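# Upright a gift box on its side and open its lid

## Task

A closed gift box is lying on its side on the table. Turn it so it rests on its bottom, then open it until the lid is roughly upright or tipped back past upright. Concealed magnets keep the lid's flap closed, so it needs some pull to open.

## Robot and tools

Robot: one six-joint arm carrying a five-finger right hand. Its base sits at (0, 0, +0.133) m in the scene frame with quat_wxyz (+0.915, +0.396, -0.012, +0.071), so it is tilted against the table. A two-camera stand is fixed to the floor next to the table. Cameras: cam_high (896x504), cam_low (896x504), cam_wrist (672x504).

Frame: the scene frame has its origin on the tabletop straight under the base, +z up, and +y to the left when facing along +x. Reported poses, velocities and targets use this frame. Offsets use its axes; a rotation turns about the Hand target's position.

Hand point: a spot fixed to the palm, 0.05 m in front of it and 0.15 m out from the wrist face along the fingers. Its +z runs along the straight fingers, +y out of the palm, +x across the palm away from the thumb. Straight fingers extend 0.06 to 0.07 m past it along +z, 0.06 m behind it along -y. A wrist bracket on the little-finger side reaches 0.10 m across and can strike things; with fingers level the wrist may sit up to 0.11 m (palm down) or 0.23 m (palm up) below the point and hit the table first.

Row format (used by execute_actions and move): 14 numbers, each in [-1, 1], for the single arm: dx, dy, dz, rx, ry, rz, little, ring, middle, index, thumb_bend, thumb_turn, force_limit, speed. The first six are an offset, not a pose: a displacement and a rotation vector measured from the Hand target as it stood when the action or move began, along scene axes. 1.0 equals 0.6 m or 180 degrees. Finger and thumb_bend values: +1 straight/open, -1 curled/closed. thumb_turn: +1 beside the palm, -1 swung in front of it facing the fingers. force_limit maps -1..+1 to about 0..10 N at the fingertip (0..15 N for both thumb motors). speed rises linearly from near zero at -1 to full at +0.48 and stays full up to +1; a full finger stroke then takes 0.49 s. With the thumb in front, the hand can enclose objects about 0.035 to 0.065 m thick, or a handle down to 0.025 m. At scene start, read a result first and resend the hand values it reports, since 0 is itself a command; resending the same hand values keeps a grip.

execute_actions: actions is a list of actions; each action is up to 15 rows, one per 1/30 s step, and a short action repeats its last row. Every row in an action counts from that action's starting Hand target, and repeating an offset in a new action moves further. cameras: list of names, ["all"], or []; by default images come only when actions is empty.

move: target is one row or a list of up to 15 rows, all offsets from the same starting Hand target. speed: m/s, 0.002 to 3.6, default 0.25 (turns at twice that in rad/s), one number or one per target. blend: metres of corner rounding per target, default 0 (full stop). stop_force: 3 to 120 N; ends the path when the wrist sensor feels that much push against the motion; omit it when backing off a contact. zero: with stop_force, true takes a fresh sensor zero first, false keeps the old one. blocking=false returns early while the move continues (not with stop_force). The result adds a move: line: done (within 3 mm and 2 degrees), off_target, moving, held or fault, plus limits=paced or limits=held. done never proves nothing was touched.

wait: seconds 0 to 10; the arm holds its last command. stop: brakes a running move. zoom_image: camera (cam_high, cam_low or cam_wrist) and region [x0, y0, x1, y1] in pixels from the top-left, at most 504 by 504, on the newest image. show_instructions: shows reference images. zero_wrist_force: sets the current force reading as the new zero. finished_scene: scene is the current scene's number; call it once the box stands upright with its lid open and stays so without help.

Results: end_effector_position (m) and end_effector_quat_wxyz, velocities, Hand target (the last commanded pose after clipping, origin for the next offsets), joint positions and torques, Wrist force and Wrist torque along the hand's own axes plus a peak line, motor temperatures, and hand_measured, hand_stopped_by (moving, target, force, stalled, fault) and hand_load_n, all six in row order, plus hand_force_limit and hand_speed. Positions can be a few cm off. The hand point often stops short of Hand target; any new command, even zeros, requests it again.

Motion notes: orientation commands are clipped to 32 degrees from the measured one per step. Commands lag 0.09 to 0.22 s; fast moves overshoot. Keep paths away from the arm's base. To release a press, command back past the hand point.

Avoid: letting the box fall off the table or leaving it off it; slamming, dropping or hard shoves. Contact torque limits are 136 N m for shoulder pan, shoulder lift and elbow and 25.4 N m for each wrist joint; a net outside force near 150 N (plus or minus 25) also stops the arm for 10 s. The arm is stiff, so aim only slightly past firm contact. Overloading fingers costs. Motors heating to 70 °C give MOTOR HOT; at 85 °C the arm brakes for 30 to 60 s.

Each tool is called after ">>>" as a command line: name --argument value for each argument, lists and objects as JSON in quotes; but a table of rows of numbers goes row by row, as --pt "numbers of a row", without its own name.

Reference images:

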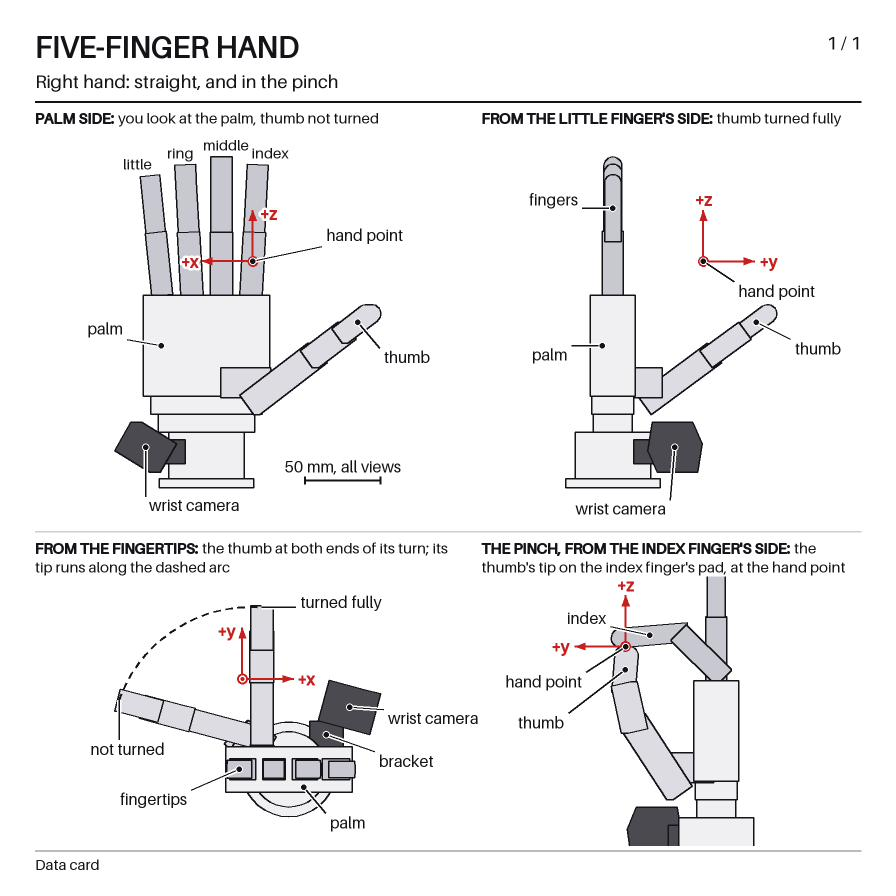

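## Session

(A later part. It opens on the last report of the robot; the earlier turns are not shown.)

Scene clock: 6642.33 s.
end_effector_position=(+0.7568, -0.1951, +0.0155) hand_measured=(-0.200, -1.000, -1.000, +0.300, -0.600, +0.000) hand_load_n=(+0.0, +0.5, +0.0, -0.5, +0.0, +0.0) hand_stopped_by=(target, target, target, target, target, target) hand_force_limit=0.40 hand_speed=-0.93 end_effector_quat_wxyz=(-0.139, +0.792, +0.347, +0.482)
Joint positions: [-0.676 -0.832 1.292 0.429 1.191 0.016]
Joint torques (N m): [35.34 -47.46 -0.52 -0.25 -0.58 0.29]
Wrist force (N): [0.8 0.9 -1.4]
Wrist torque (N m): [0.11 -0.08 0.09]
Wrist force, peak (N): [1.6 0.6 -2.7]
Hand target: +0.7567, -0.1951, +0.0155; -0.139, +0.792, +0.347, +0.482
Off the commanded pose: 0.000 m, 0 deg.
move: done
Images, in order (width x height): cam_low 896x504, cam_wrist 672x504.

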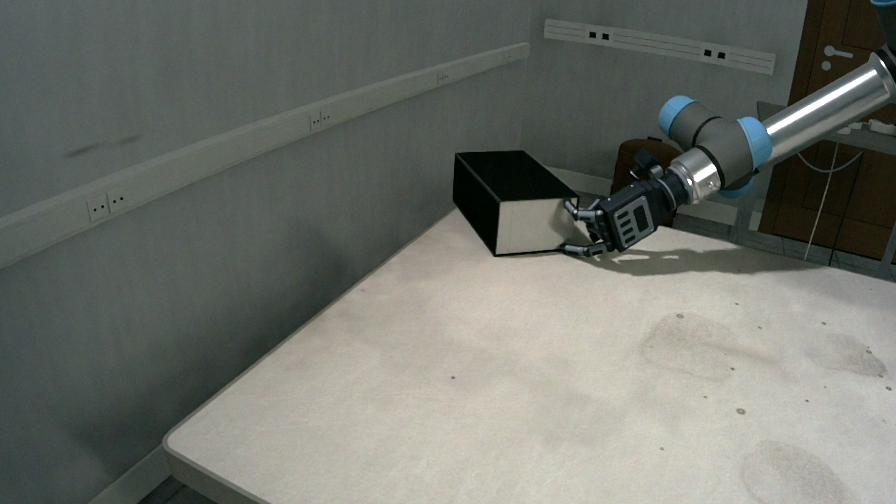

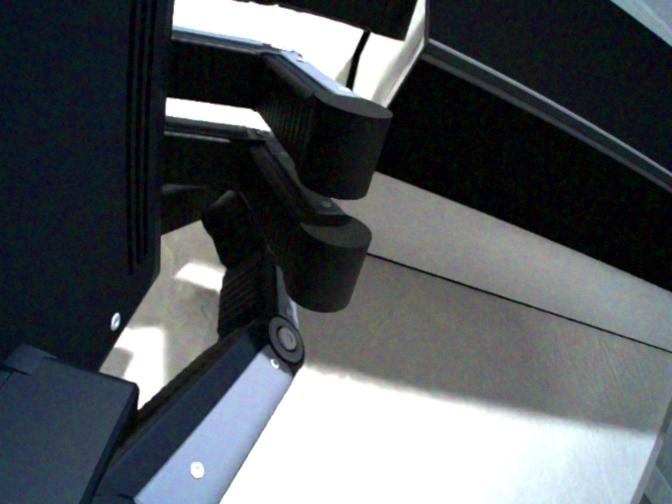

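>>> move --pt "-0.0113 0.0123 0.02 0 0 0 0.1 -1 -1 0.3 -0.6 0.0 0.2 -0.2" --pt "0.0049 0.0271 0.02 0.0566 -0.0602 0.004 0.0 -1 -1 0.3 -0.6 0.0 0.2 -0.2" --speed 0.04 --cameras '["all"]'

>>> zoom_image --camera "cam_low" --region '[440, 140, 620, 275]'

>>> zoom_image --camera "cam_high" --region '[400, 310, 570, 480]'

Scene clock: 6720.80 s.
end_effector_position=(+0.7596, -0.1789, +0.0275) hand_measured=(+0.000, -1.000, -1.000, +0.300, -0.600, +0.000) hand_load_n=(+0.0, +0.0, +0.0, +0.0, +0.0, +0.5) hand_stopped_by=(target, target, target, target, target, target) hand_force_limit=0.20 hand_speed=-0.20 end_effector_quat_wxyz=(-0.178, +0.726, +0.320, +0.582)
Joint positions: [-0.749 -0.806 1.324 0.389 0.886 -0.035]
Joint torques (N m): [44.93 -51.78 2.79 3.54 -0.05 1.11]
Wrist force (N): [-0.2 1.1 -0.5]
Wrist torque (N m): [0.17 0.02 0.12]
Wrist force, peak (N): [0.6 1.2 -1.7]
Hand target: +0.7596, -0.1789, +0.0275; -0.178, +0.726, +0.320, +0.582
Off the commanded pose: 0.000 m, 0 deg.
move: done

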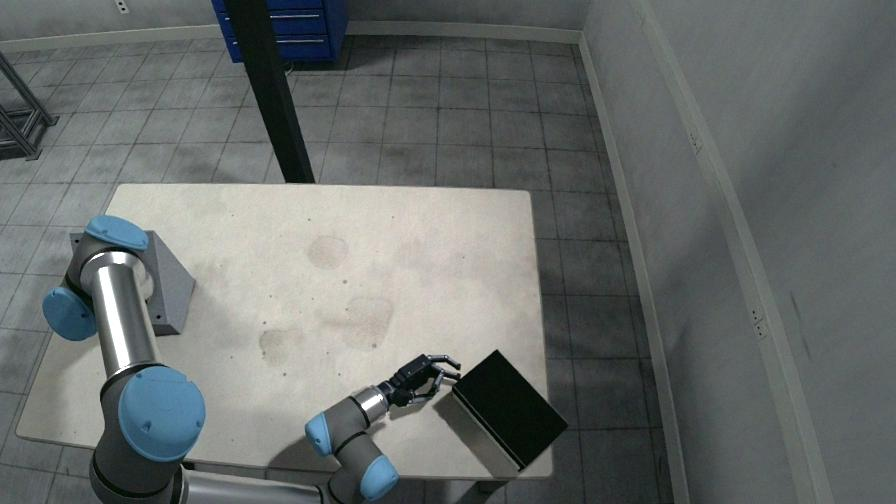

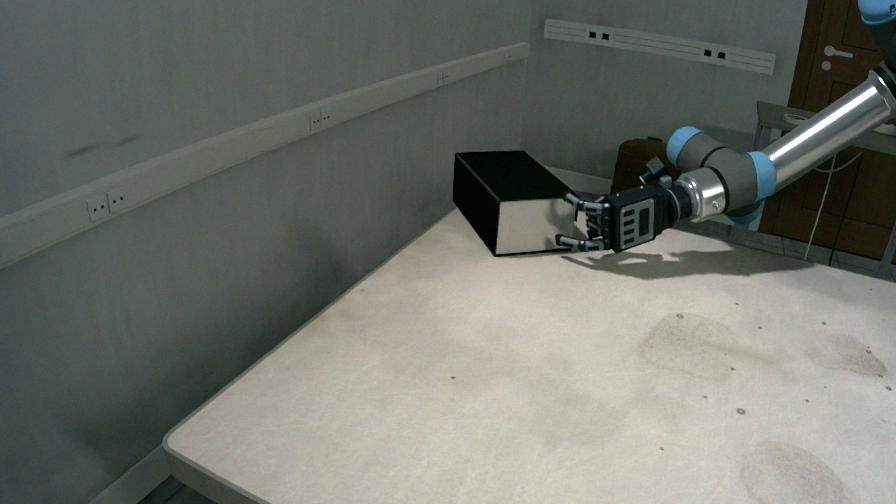

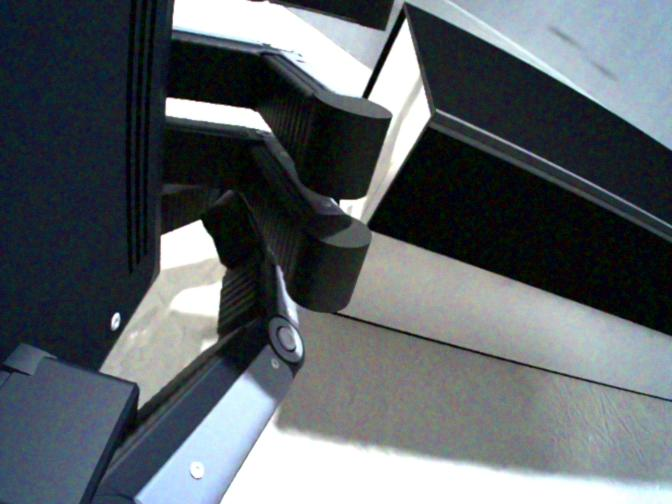

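Scaled by 2.800 from the camera's 896x504 image, which has a finer 1280x720 frame.

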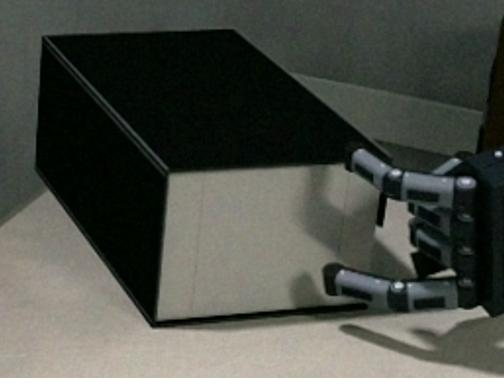

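Scaled by 2.965 from the camera's 896x504 image, which has a finer 1280x720 frame.

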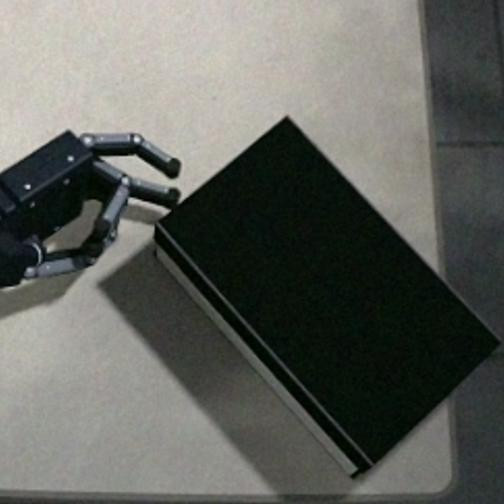

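>>> move --pt "0.0098 0.009 0 0 0 0 0.1 -1 -1 0.3 -0.6 0.0 0.2 -0.2" --pt "0.0098 0.009 -0.03 0 0 0 0.1 -1 -1 0.3 -0.6 0.0 0.2 -0.2" --pt "0.0188 -0.0008 -0.03 0 0 0 0.1 -1 -1 0.3 -0.6 0.0 0.2 -0.2" --speed 0.03 --cameras '["cam_wrist", "cam_low"]'

>>> zoom_image --camera "cam_wrist" --region '[300, 0, 480, 260]'

>>> zoom_image --camera "cam_low" --region '[440, 140, 620, 275]'

Scene clock: 6739.90 s.
end_effector_position=(+0.7709, -0.1792, +0.0094) hand_measured=(+0.100, -1.000, -1.000, +0.300, -0.600, +0.000) hand_load_n=(+0.0, +0.0, +0.0, +0.0, +0.0, +0.0) hand_stopped_by=(target, target, target, target, target, target) hand_force_limit=0.20 hand_speed=-0.20 end_effector_quat_wxyz=(-0.179, +0.726, +0.320, +0.582) end_effector_velocity=(+0.000, +0.000, +0.000) end_effector_angular_velocity=(-0.001, -0.002, -0.002)
Joint positions: [-0.757 -0.756 1.266 0.403 0.881 -0.043]
Joint velocities: [0 -0.002 0.003 -0.005 -0.001 0.001]
Joint torques (N m): [31.71 -52.38 1.99 -1.05 -3.68 -1.39]
Wrist force (N): [-0.2 0.8 -0.9]
Wrist torque (N m): [0.15 0.04 0.12]
Wrist force, peak (N): [-0.3 1.5 -0.8]
Hand target: +0.7709, -0.1794, +0.0095; -0.178, +0.726, +0.320, +0.582
Off the commanded pose: 0.000 m, 0 deg.
move: done
Images, in order (width x height): cam_low 896x504, cam_wrist 672x504.

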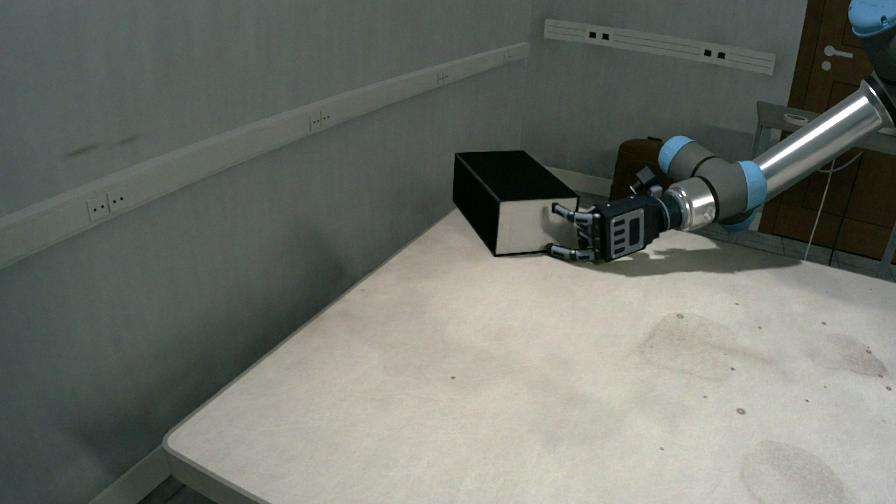

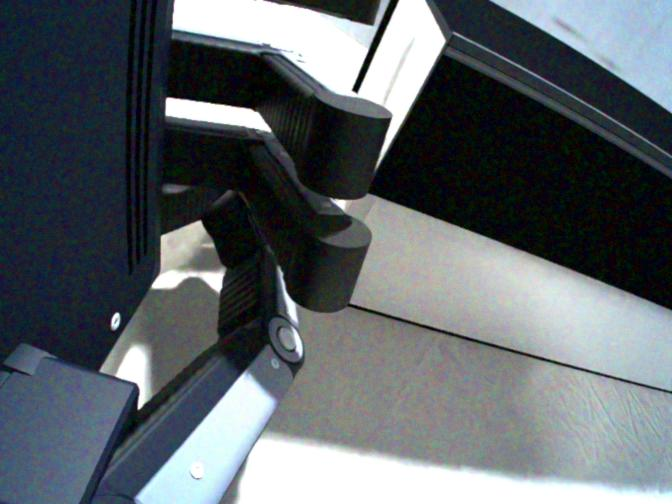

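Scaled by 1.938 from the camera's 672x504 image, which has a finer 960x720 frame.

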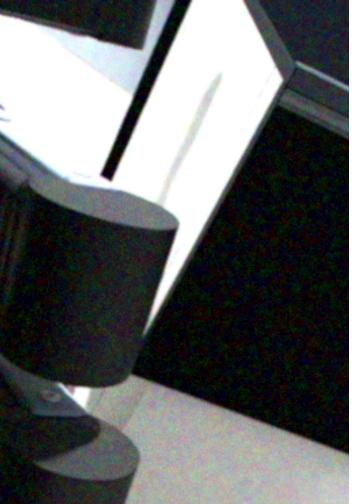

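Scaled by 2.800 from the camera's 896x504 image, which has a finer 1280x720 frame.

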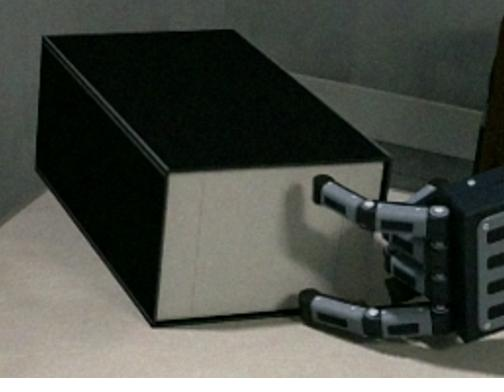

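>>> move --target '[0.0034, -0.0037, 0, 0, 0, 0, 0.1, -1, -1, 0.3, -0.6, 0.0, 0.2, -0.2]' --speed 0.02 --cameras '["cam_wrist"]'

>>> zoom_image --camera "cam_wrist" --region '[300, 0, 480, 260]'

>>> move --target '[0.0023, -0.0025, 0, 0, 0, 0, 0.1, -1, -1, 0.3, -0.6, 0.0, 0.2, -0.2]' --speed 0.02 --cameras '["cam_wrist"]'

>>> zoom_image --camera "cam_wrist" --region '[300, 0, 480, 260]'

>>> move --target '[0.0023, -0.0025, 0, 0, 0, 0, 0.1, -1, -1, 0.3, -0.6, 0.0, 0.2, -0.2]' --speed 0.02 --cameras '["cam_wrist"]'

>>> zoom_image --camera "cam_wrist" --region '[300, 0, 480, 260]'

Scene clock: 6747.77 s.
end_effector_position=(+0.7730, -0.1816, +0.0095) hand_measured=(+0.100, -1.000, -1.000, +0.300, -0.600, +0.000) hand_load_n=(+0.0, +0.0, +0.0, +0.0, +0.0, +0.0) hand_stopped_by=(target, target, target, target, target, target) hand_force_limit=0.20 hand_speed=-0.20 end_effector_quat_wxyz=(-0.178, +0.726, +0.320, +0.582)
Joint positions: [-0.757 -0.753 1.254 0.411 0.881 -0.043]
Joint torques (N m): [32.38 -39.48 0.37 2.71 -3.68 -1.37]
Wrist force (N): [-0.1 1.0 -0.9]
Wrist torque (N m): [0.18 0.02 0.14]
Wrist force, peak (N): [-0.1 1.4 -0.7]
Hand target: +0.7730, -0.1816, +0.0095; -0.178, +0.726, +0.320, +0.582
Off the commanded pose: 0.000 m, 0 deg.
move: done
Images, in order (width x height): cam_wrist 672x504.

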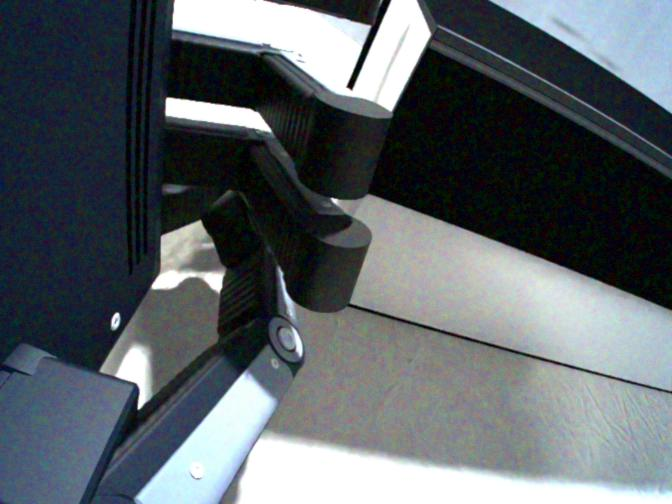

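Scaled by 1.938 from the camera's 672x504 image, which has a finer 960x720 frame.

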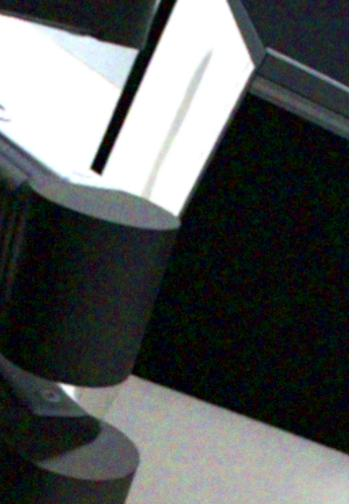

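Scene clock: 6748.47 s.
end_effector_position=(+0.7744, -0.1831, +0.0095) hand_measured=(+0.100, -1.000, -1.000, +0.300, -0.600, +0.000) hand_load_n=(+0.0, +0.0, +0.0, +0.0, +0.0, +0.0) hand_stopped_by=(target, target, target, target, target, target) hand_force_limit=0.20 hand_speed=-0.20 end_effector_quat_wxyz=(-0.178, +0.726, +0.320, +0.582)
Joint positions: [-0.757 -0.751 1.247 0.416 0.881 -0.043]
Joint torques (N m): [32.65 -38.21 -1.63 3.09 -3.61 -1.4]
Wrist force (N): [-0.1 0.8 -0.9]
Wrist torque (N m): [0.15 0.03 0.13]
Wrist force, peak (N): [0.0 1.2 -0.9]
Hand target: +0.7743, -0.1831, +0.0095; -0.178, +0.726, +0.320, +0.582
Off the commanded pose: 0.000 m, 0 deg.
move: done
Images, in order (width x height): cam_wrist 672x504.

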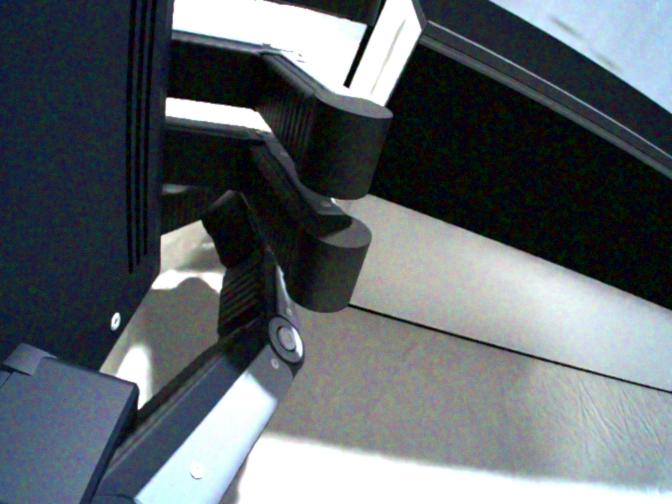

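Scaled by 1.938 from the camera's 672x504 image, which has a finer 960x720 frame.

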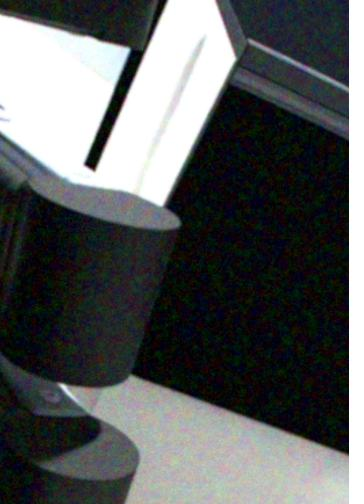

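Scene clock: 6749.17 s.
end_effector_position=(+0.7757, -0.1846, +0.0095) hand_measured=(+0.100, -1.000, -1.000, +0.300, -0.600, +0.000) hand_load_n=(+0.0, +0.0, +0.0, +0.0, +0.0, +0.0) hand_stopped_by=(target, target, target, target, target, target) hand_force_limit=0.20 hand_speed=-0.20 end_effector_quat_wxyz=(-0.178, +0.726, +0.320, +0.582)
Joint positions: [-0.757 -0.749 1.239 0.422 0.881 -0.043]
Joint torques (N m): [32.48 -38.62 -2.14 3.14 -3.51 -1.39]
Wrist force (N): [0.0 1.3 -0.9]
Wrist torque (N m): [0.22 0.02 0.15]
Wrist force, peak (N): [-0.2 1.5 -1.1]
Hand target: +0.7757, -0.1846, +0.0095; -0.178, +0.726, +0.320, +0.582
Off the commanded pose: 0.000 m, 0 deg.
move: done
Images, in order (width x height): cam_wrist 672x504.

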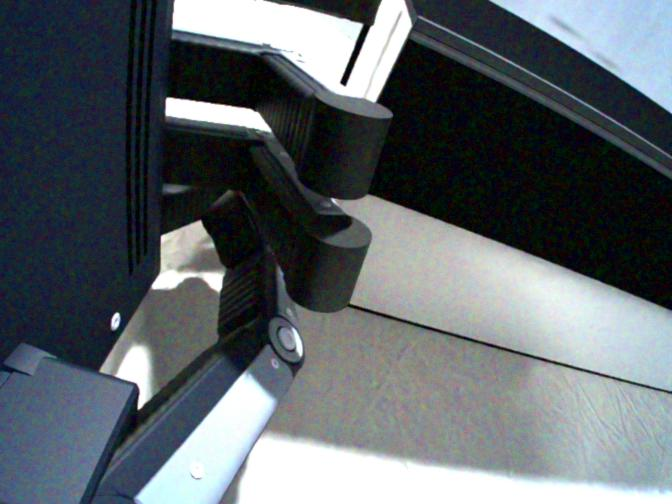

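Scaled by 1.938 from the camera's 672x504 image, which has a finer 960x720 frame.

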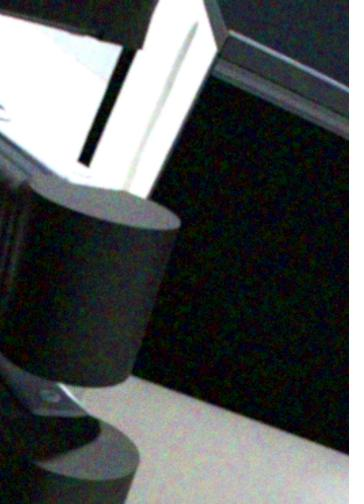

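>>> move --target '[0.0023, -0.0025, 0, 0, 0, 0, 0.1, -1, -1, 0.3, -0.6, 0.0, 0.2, -0.2]' --speed 0.02 --cameras '["cam_wrist"]'

>>> move --target '[0.0023, -0.0025, 0, 0, 0, 0, 0.1, -1, -1, 0.3, -0.6, 0.0, 0.2, -0.2]' --speed 0.02 --cameras '["cam_wrist"]'

>>> zoom_image --camera "cam_wrist" --region '[300, 0, 480, 260]'

Scene clock: 6753.83 s.
end_effector_position=(+0.7771, -0.1861, +0.0095) hand_measured=(+0.100, -1.000, -1.000, +0.300, -0.600, +0.000) hand_load_n=(+0.0, +0.0, +0.0, +0.5, +0.0, +0.0) hand_stopped_by=(target, target, target, target, target, target) hand_force_limit=0.20 hand_speed=-0.20 end_effector_quat_wxyz=(-0.178, +0.726, +0.320, +0.582)
Joint positions: [-0.757 -0.746 1.231 0.427 0.881 -0.043]
Joint torques (N m): [32.02 -38.25 -2.47 2.89 -3.51 -1.43]
Wrist force (N): [0.7 0.5 -1.1]
Wrist torque (N m): [0.23 -0.02 0.17]
Wrist force, peak (N): [0.0 1.5 -0.8]
Hand target: +0.7771, -0.1861, +0.0095; -0.178, +0.726, +0.320, +0.582
Off the commanded pose: 0.000 m, 0 deg.
move: done
Images, in order (width x height): cam_wrist 672x504.

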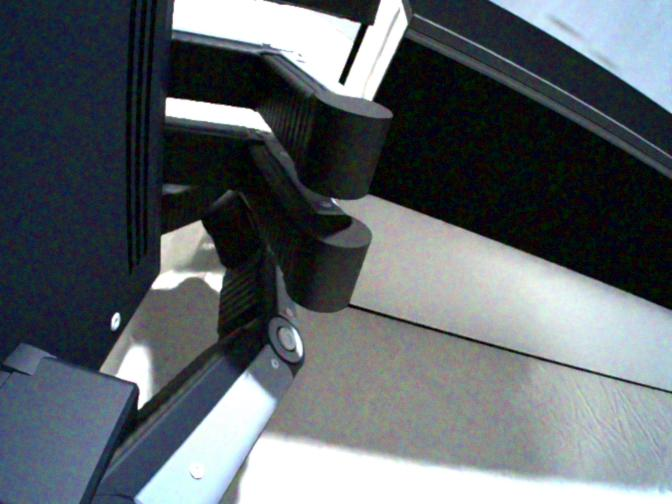

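Scene clock: 6754.53 s.
end_effector_position=(+0.7785, -0.1876, +0.0095) hand_measured=(+0.100, -1.000, -1.000, +0.300, -0.600, +0.000) hand_load_n=(+0.0, +0.0, +0.0, +0.5, +0.0, +0.0) hand_stopped_by=(target, target, target, target, target, target) hand_force_limit=0.20 hand_speed=-0.20 end_effector_quat_wxyz=(-0.178, +0.726, +0.320, +0.582)
Joint positions: [-0.757 -0.744 1.223 0.433 0.881 -0.043]
Joint torques (N m): [32.55 -39.04 -2.92 2.79 -3.61 -1.31]
Wrist force (N): [0.3 0.0 -1.3]
Wrist torque (N m): [0.20 0.07 0.13]
Wrist force, peak (N): [0.7 0.1 -1.2]
Hand target: +0.7785, -0.1876, +0.0095; -0.178, +0.726, +0.320, +0.582
Off the commanded pose: 0.000 m, 0 deg.
move: done
Images, in order (width x height): cam_wrist 672x504.

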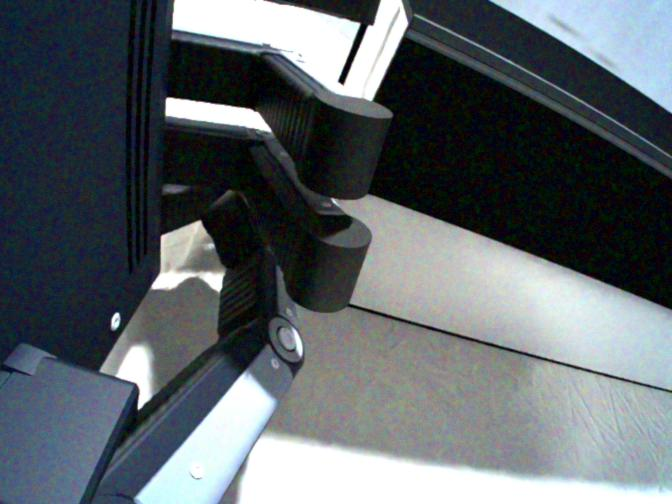

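Scaled by 1.938 from the camera's 672x504 image, which has a finer 960x720 frame.

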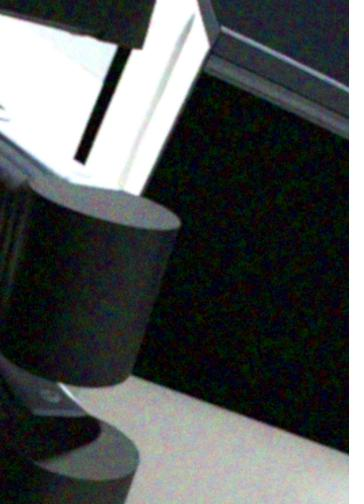

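>>> move --target '[0, 0, -0.013, 0, 0, 0, 0.1, -1, -1, 0.3, -0.6, 0.0, 0.2, -0.2]' --speed 0.005 --stop_force 5 --cameras '["cam_low"]'

>>> zoom_image --camera "cam_low" --region '[440, 140, 620, 275]'

Scene clock: 6758.43 s.
end_effector_position=(+0.7785, -0.1876, +0.0067) hand_measured=(+0.100, -1.000, -1.000, +0.300, -0.600, +0.000) hand_load_n=(+0.0, +0.0, +0.0, -0.5, +0.0, +0.0) hand_stopped_by=(target, target, target, target, target, target) hand_force_limit=0.20 hand_speed=-0.20 end_effector_quat_wxyz=(-0.178, +0.726, +0.320, +0.582)
Joint positions: [-0.76 -0.739 1.221 0.433 0.879 -0.046]
Joint torques (N m): [43 -50.41 1.8 -0.34 1.38 1.38]
Wrist force (N): [4.7 0.1 -2.2]
Wrist torque (N m): [0.24 0.21 0.19]
Wrist force, peak (N): [6.3 -0.2 -2.8]
Hand target: +0.7785, -0.1876, +0.0067; -0.178, +0.726, +0.320, +0.582 (not the last commanded pose)
Off the commanded pose: 0.005 m, 0 deg.
move: contact
Images, in order (width x height): cam_low 896x504.

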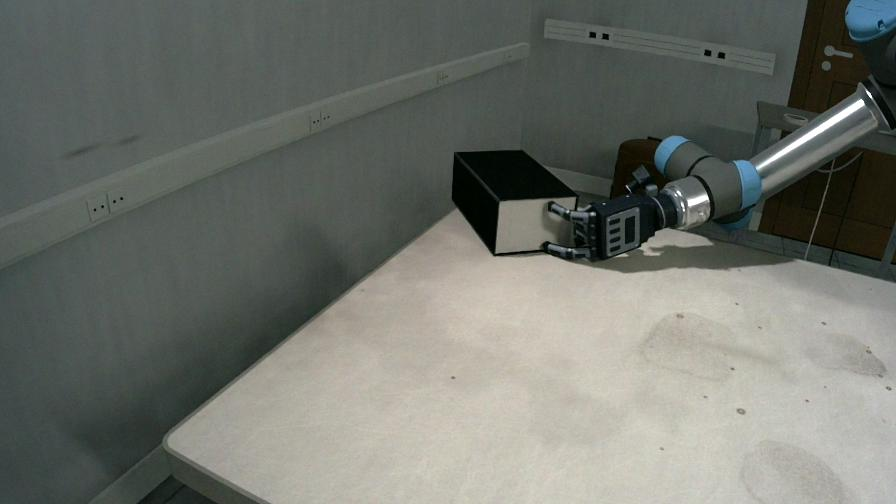

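Scaled by 2.800 from the camera's 896x504 image, which has a finer 1280x720 frame.

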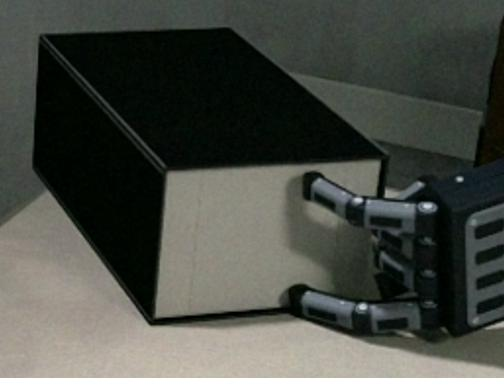

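>>> move --target '[0, 0, 0, 0, 0, 0, -0.2, -1, -1, 0.3, -0.6, 0.0, 0.0, -0.85]' --speed 0.005 --cameras '[]'

>>> move --target '[0, 0, 0, 0, 0, 0, -0.3, -1, -1, 0.3, -0.6, 0.0, 0.0, -0.88]' --speed 0.005 --cameras '["cam_wrist", "cam_low"]'

>>> zoom_image --camera "cam_low" --region '[440, 140, 620, 275]'

>>> zoom_image --camera "cam_wrist" --region '[300, 0, 480, 260]'

Scene clock: 6764.23 s.
end_effector_position=(+0.7785, -0.1876, +0.0067) hand_measured=(-0.200, -1.000, -1.000, +0.300, -0.600, +0.000) hand_load_n=(+2.5, +0.0, +0.0, -2.0, +0.0, +0.0) hand_stopped_by=(target, target, target, target, target, target) hand_force_limit=0.00 hand_speed=-0.85 end_effector_quat_wxyz=(-0.178, +0.726, +0.320, +0.582)
Joint positions: [-0.76 -0.739 1.221 0.433 0.879 -0.046]
Joint torques (N m): [42.04 -50.74 0.4 0.01 -1.19 1.51]
Wrist force (N): [0.4 0.8 -0.6]
Wrist torque (N m): [0.19 -0.09 0.14]
Wrist force, peak (N): [5.2 -0.1 -2.3]
Hand target: +0.7785, -0.1876, +0.0067; -0.178, +0.726, +0.320, +0.582
Off the commanded pose: 0.000 m, 0 deg.
move: done
No camera images: "cameras" was empty.

Scene clock: 6764.73 s.
end_effector_position=(+0.7785, -0.1876, +0.0067) hand_measured=(-0.254, -1.000, -1.000, +0.300, -0.600, +0.000) hand_load_n=(+5.0, +0.0, +0.0, -4.0, +0.0, +0.0) hand_stopped_by=(force, target, target, target, target, target) hand_force_limit=0.00 hand_speed=-0.88 end_effector_quat_wxyz=(-0.178, +0.726, +0.320, +0.582)
Joint positions: [-0.76 -0.739 1.221 0.433 0.879 -0.046]
Joint torques (N m): [40.59 -51.18 -1.06 0.15 -3.38 1.45]
Wrist force (N): [1.4 0.2 -0.6]
Wrist torque (N m): [0.14 -0.11 0.07]
Wrist force, peak (N): [2.3 0.5 -1.0]
Hand target: +0.7785, -0.1876, +0.0067; -0.178, +0.726, +0.320, +0.582
Off the commanded pose: 0.000 m, 0 deg.
move: done
Images, in order (width x height): cam_low 896x504, cam_wrist 672x504.

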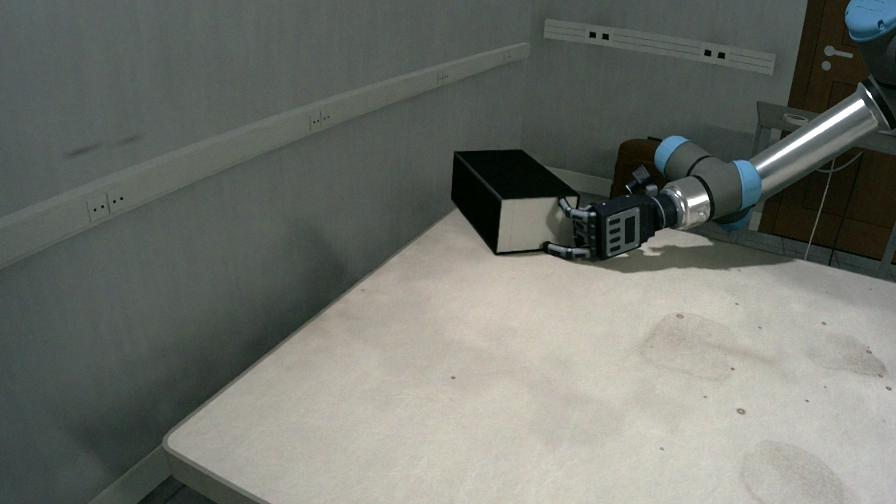

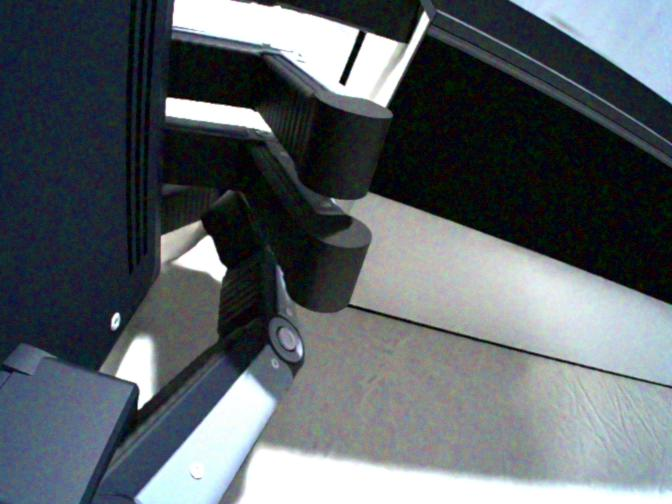

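Scaled by 2.800 from the camera's 896x504 image, which has a finer 1280x720 frame.

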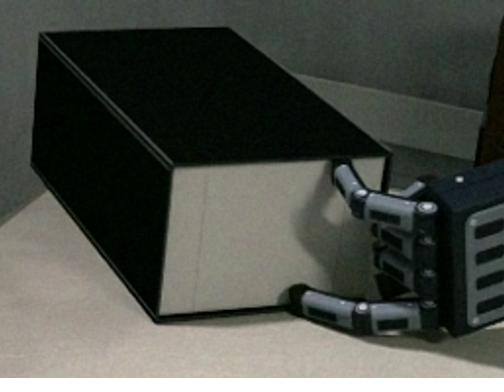

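Scaled by 1.938 from the camera's 672x504 image, which has a finer 960x720 frame.

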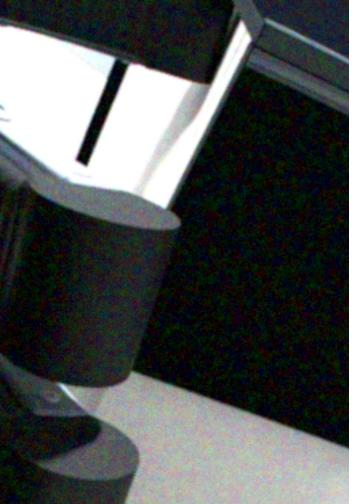

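>>> move --target '[0.0006, 0.0006, 0.0022, -0.0095, 0.0101, 0, -0.31, -1, -1, 0.3, -0.6, 0.0, 0.3, -0.97]' --speed 0.03 --cameras '["cam_wrist", "cam_low"]'

>>> zoom_image --camera "cam_low" --region '[440, 140, 620, 275]'

>>> zoom_image --camera "cam_wrist" --region '[300, 0, 480, 260]'

Scene clock: 6778.50 s.
end_effector_position=(+0.7789, -0.1872, +0.0081) hand_measured=(-0.310, -1.000, -1.000, +0.300, -0.600, +0.000) hand_load_n=(+0.5, +0.0, +0.0, -1.5, +0.0, +0.0) hand_stopped_by=(target, target, target, target, target, target) hand_force_limit=0.30 hand_speed=-0.97 end_effector_quat_wxyz=(-0.173, +0.737, +0.326, +0.566) end_effector_velocity=(+0.001, -0.001, +0.002) end_effector_angular_velocity=(+0.002, -0.005, -0.001)
Joint positions: [-0.742 -0.75 1.223 0.434 0.934 -0.032]
Joint velocities: [0 -0.002 0 -0.001 -0.005 -0.001]
Joint torques (N m): [32.48 -41.72 0.93 3.47 -3.71 -0.2]
Wrist force (N): [0.3 1.0 -1.2]
Wrist torque (N m): [0.19 0.02 0.06]
Wrist force, peak (N): [1.7 0.6 -1.0]
Hand target: +0.7789, -0.1872, +0.0080; -0.173, +0.737, +0.326, +0.566
Off the commanded pose: 0.000 m, 0 deg.
move: done
Images, in order (width x height): cam_low 896x504, cam_wrist 672x504.

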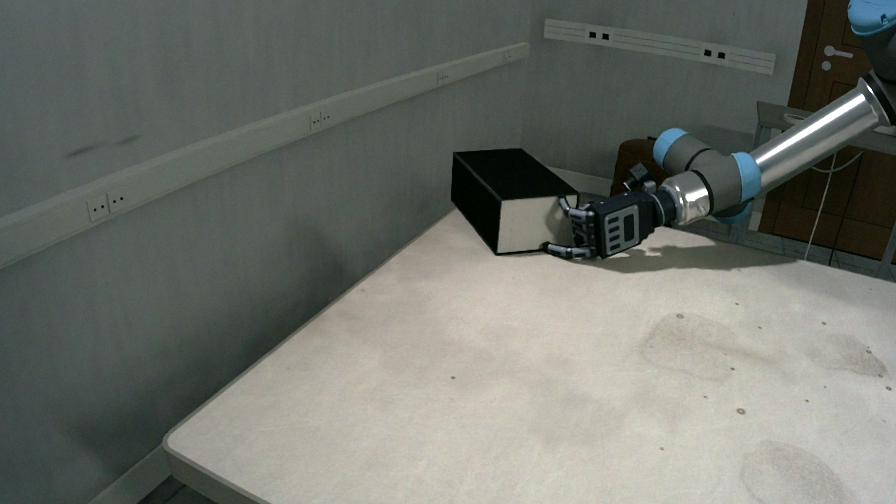

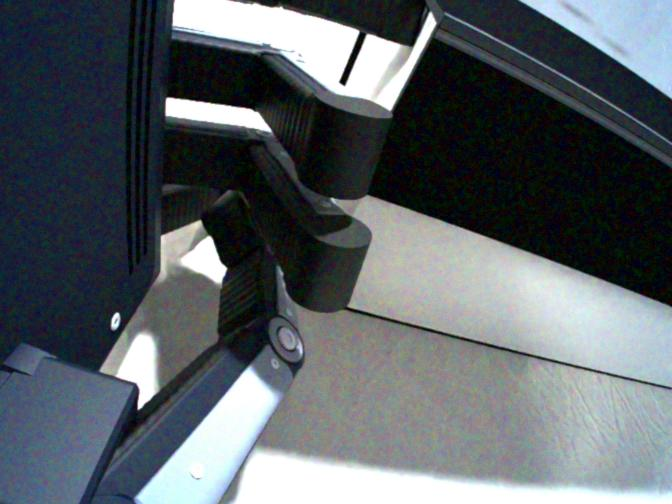

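Scaled by 2.800 from the camera's 896x504 image, which has a finer 1280x720 frame.

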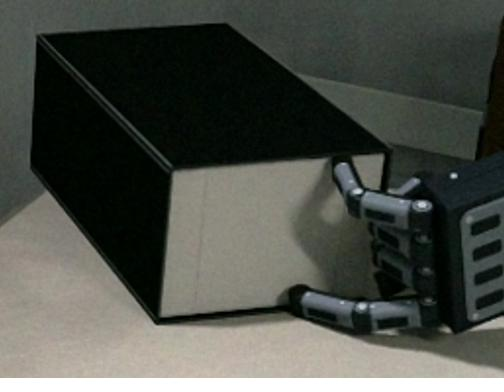

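Scaled by 1.938 from the camera's 672x504 image, which has a finer 960x720 frame.

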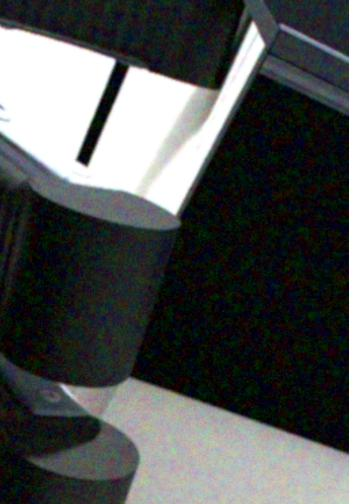

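>>> zoom_image --camera "cam_low" --region '[490, 170, 600, 260]'

>>> execute_actions --actions '[]' --cameras '["all"]'

>>> zoom_image --camera "cam_high" --region '[420, 330, 590, 490]'

Scaled by 4.582 from the camera's 896x504 image, which has a finer 1280x720 frame.

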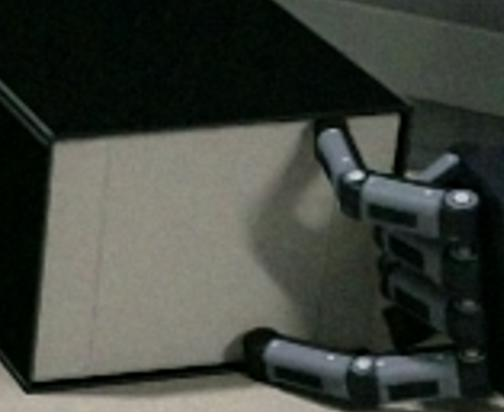

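Scene clock: 6782.47 s.
end_effector_position=(+0.7789, -0.1872, +0.0080) hand_measured=(-0.310, -1.000, -1.000, +0.300, -0.600, +0.000) hand_load_n=(+1.0, +0.0, +0.0, -1.0, +0.0, +0.0) hand_stopped_by=(target, target, target, target, target, target) hand_force_limit=0.30 hand_speed=-0.97 end_effector_quat_wxyz=(-0.173, +0.737, +0.326, +0.566)
Joint positions: [-0.742 -0.75 1.223 0.434 0.934 -0.033]
Joint velocities: within noise
Joint torques (N m): [31.71 -35.62 -7.62 0.09 -2.04 -0.95]
Motor temperatures (°C): [39 43 34 42 38 42]
Wrist force (N): [1.0 1.1 -1.2]
Wrist torque (N m): [0.19 -0.01 0.07]
Wrist force, peak (N): [1.0 1.3 -1.2]
Hand target: +0.7789, -0.1872, +0.0080; -0.173, +0.737, +0.326, +0.566
Off the commanded pose: 0.000 m, 0 deg.

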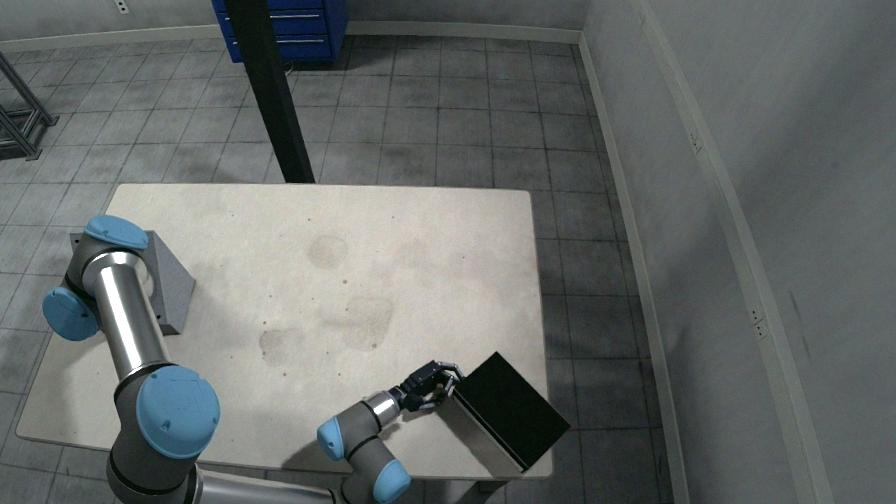

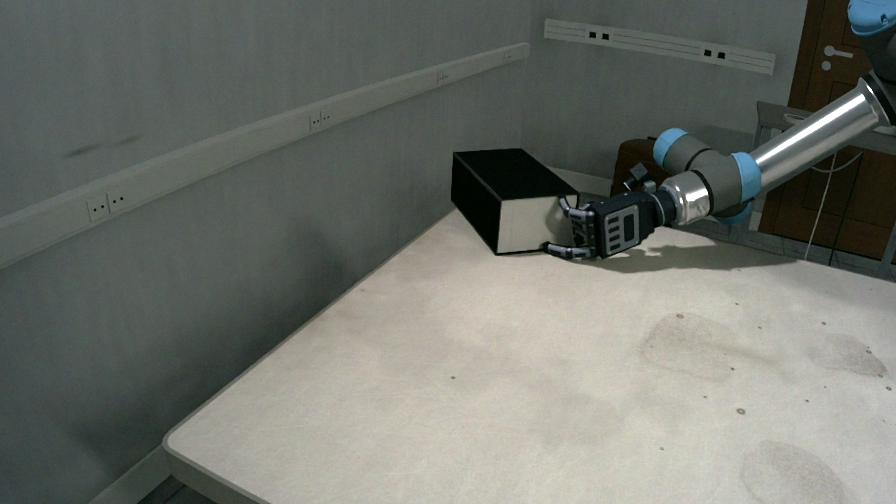

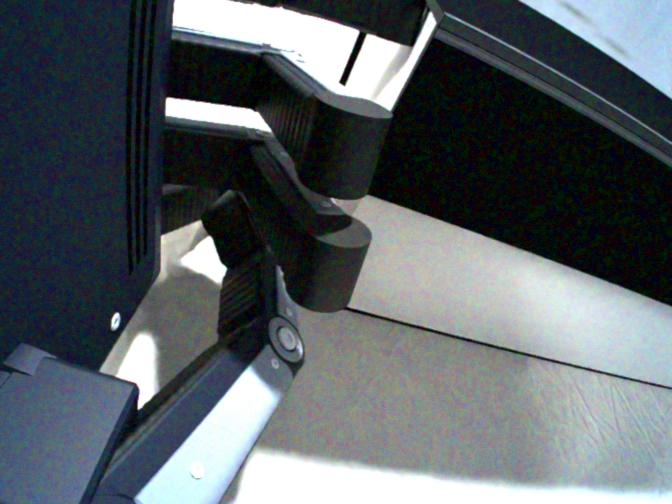

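Scaled by 2.965 from the camera's 896x504 image, which has a finer 1280x720 frame.

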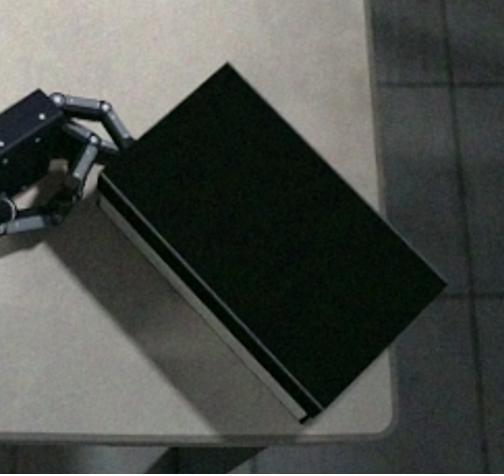

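>>> move --target '[0, 0, -0.01, 0, 0, 0, -0.31, -1, -1, 0.3, -0.6, 0.0, 0.3, -0.97]' --speed 0.004 --stop_force 4 --cameras '["cam_wrist", "cam_low"]'

>>> zoom_image --camera "cam_low" --region '[440, 140, 620, 275]'

Scene clock: 6789.83 s.
end_effector_position=(+0.7789, -0.1872, +0.0075) hand_measured=(-0.310, -1.000, -1.000, +0.300, -0.600, +0.000) hand_load_n=(+1.0, +0.0, +0.0, -2.5, +0.0, +0.0) hand_stopped_by=(target, target, target, target, target, target) hand_force_limit=0.30 hand_speed=-0.97 end_effector_quat_wxyz=(-0.173, +0.737, +0.326, +0.566)
Joint positions: [-0.743 -0.749 1.222 0.434 0.933 -0.033]
Joint torques (N m): [43.85 -50.02 1.93 0.9 1.14 1.38]
Wrist force (N): [4.0 1.3 -2.2]
Wrist torque (N m): [0.23 0.23 0.18]
Wrist force, peak (N): [5.9 1.1 -2.8]
Hand target: +0.7789, -0.1872, +0.0075; -0.173, +0.737, +0.326, +0.566 (not the last commanded pose)
Off the commanded pose: 0.005 m, 0 deg.
move: contact
Images, in order (width x height): cam_low 896x504, cam_wrist 672x504.

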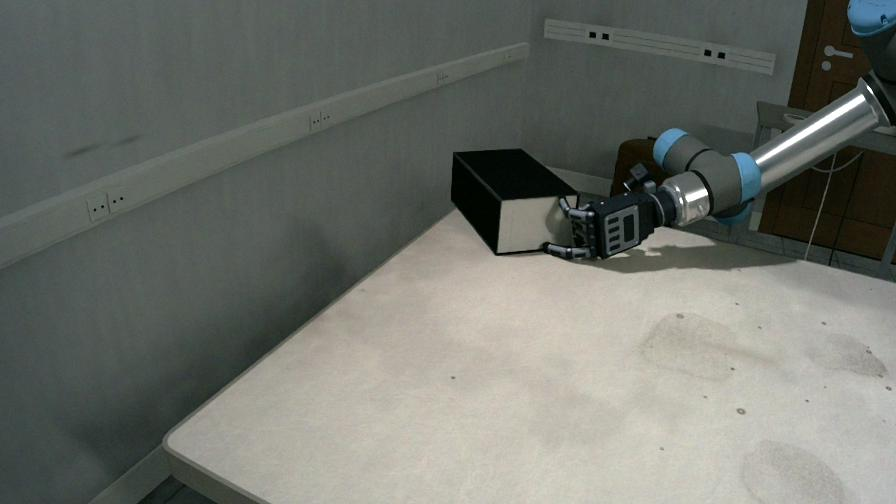

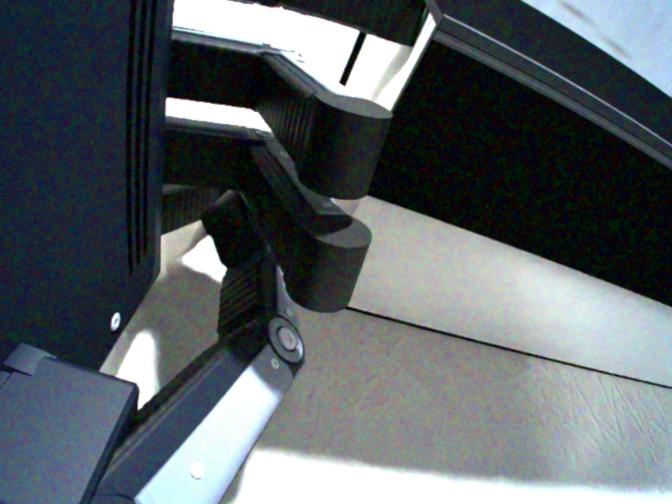

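Scaled by 2.800 from the camera's 896x504 image, which has a finer 1280x720 frame.

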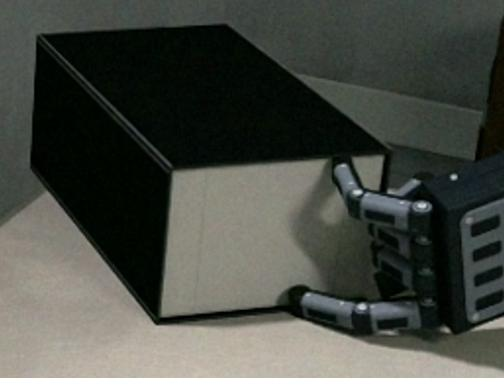

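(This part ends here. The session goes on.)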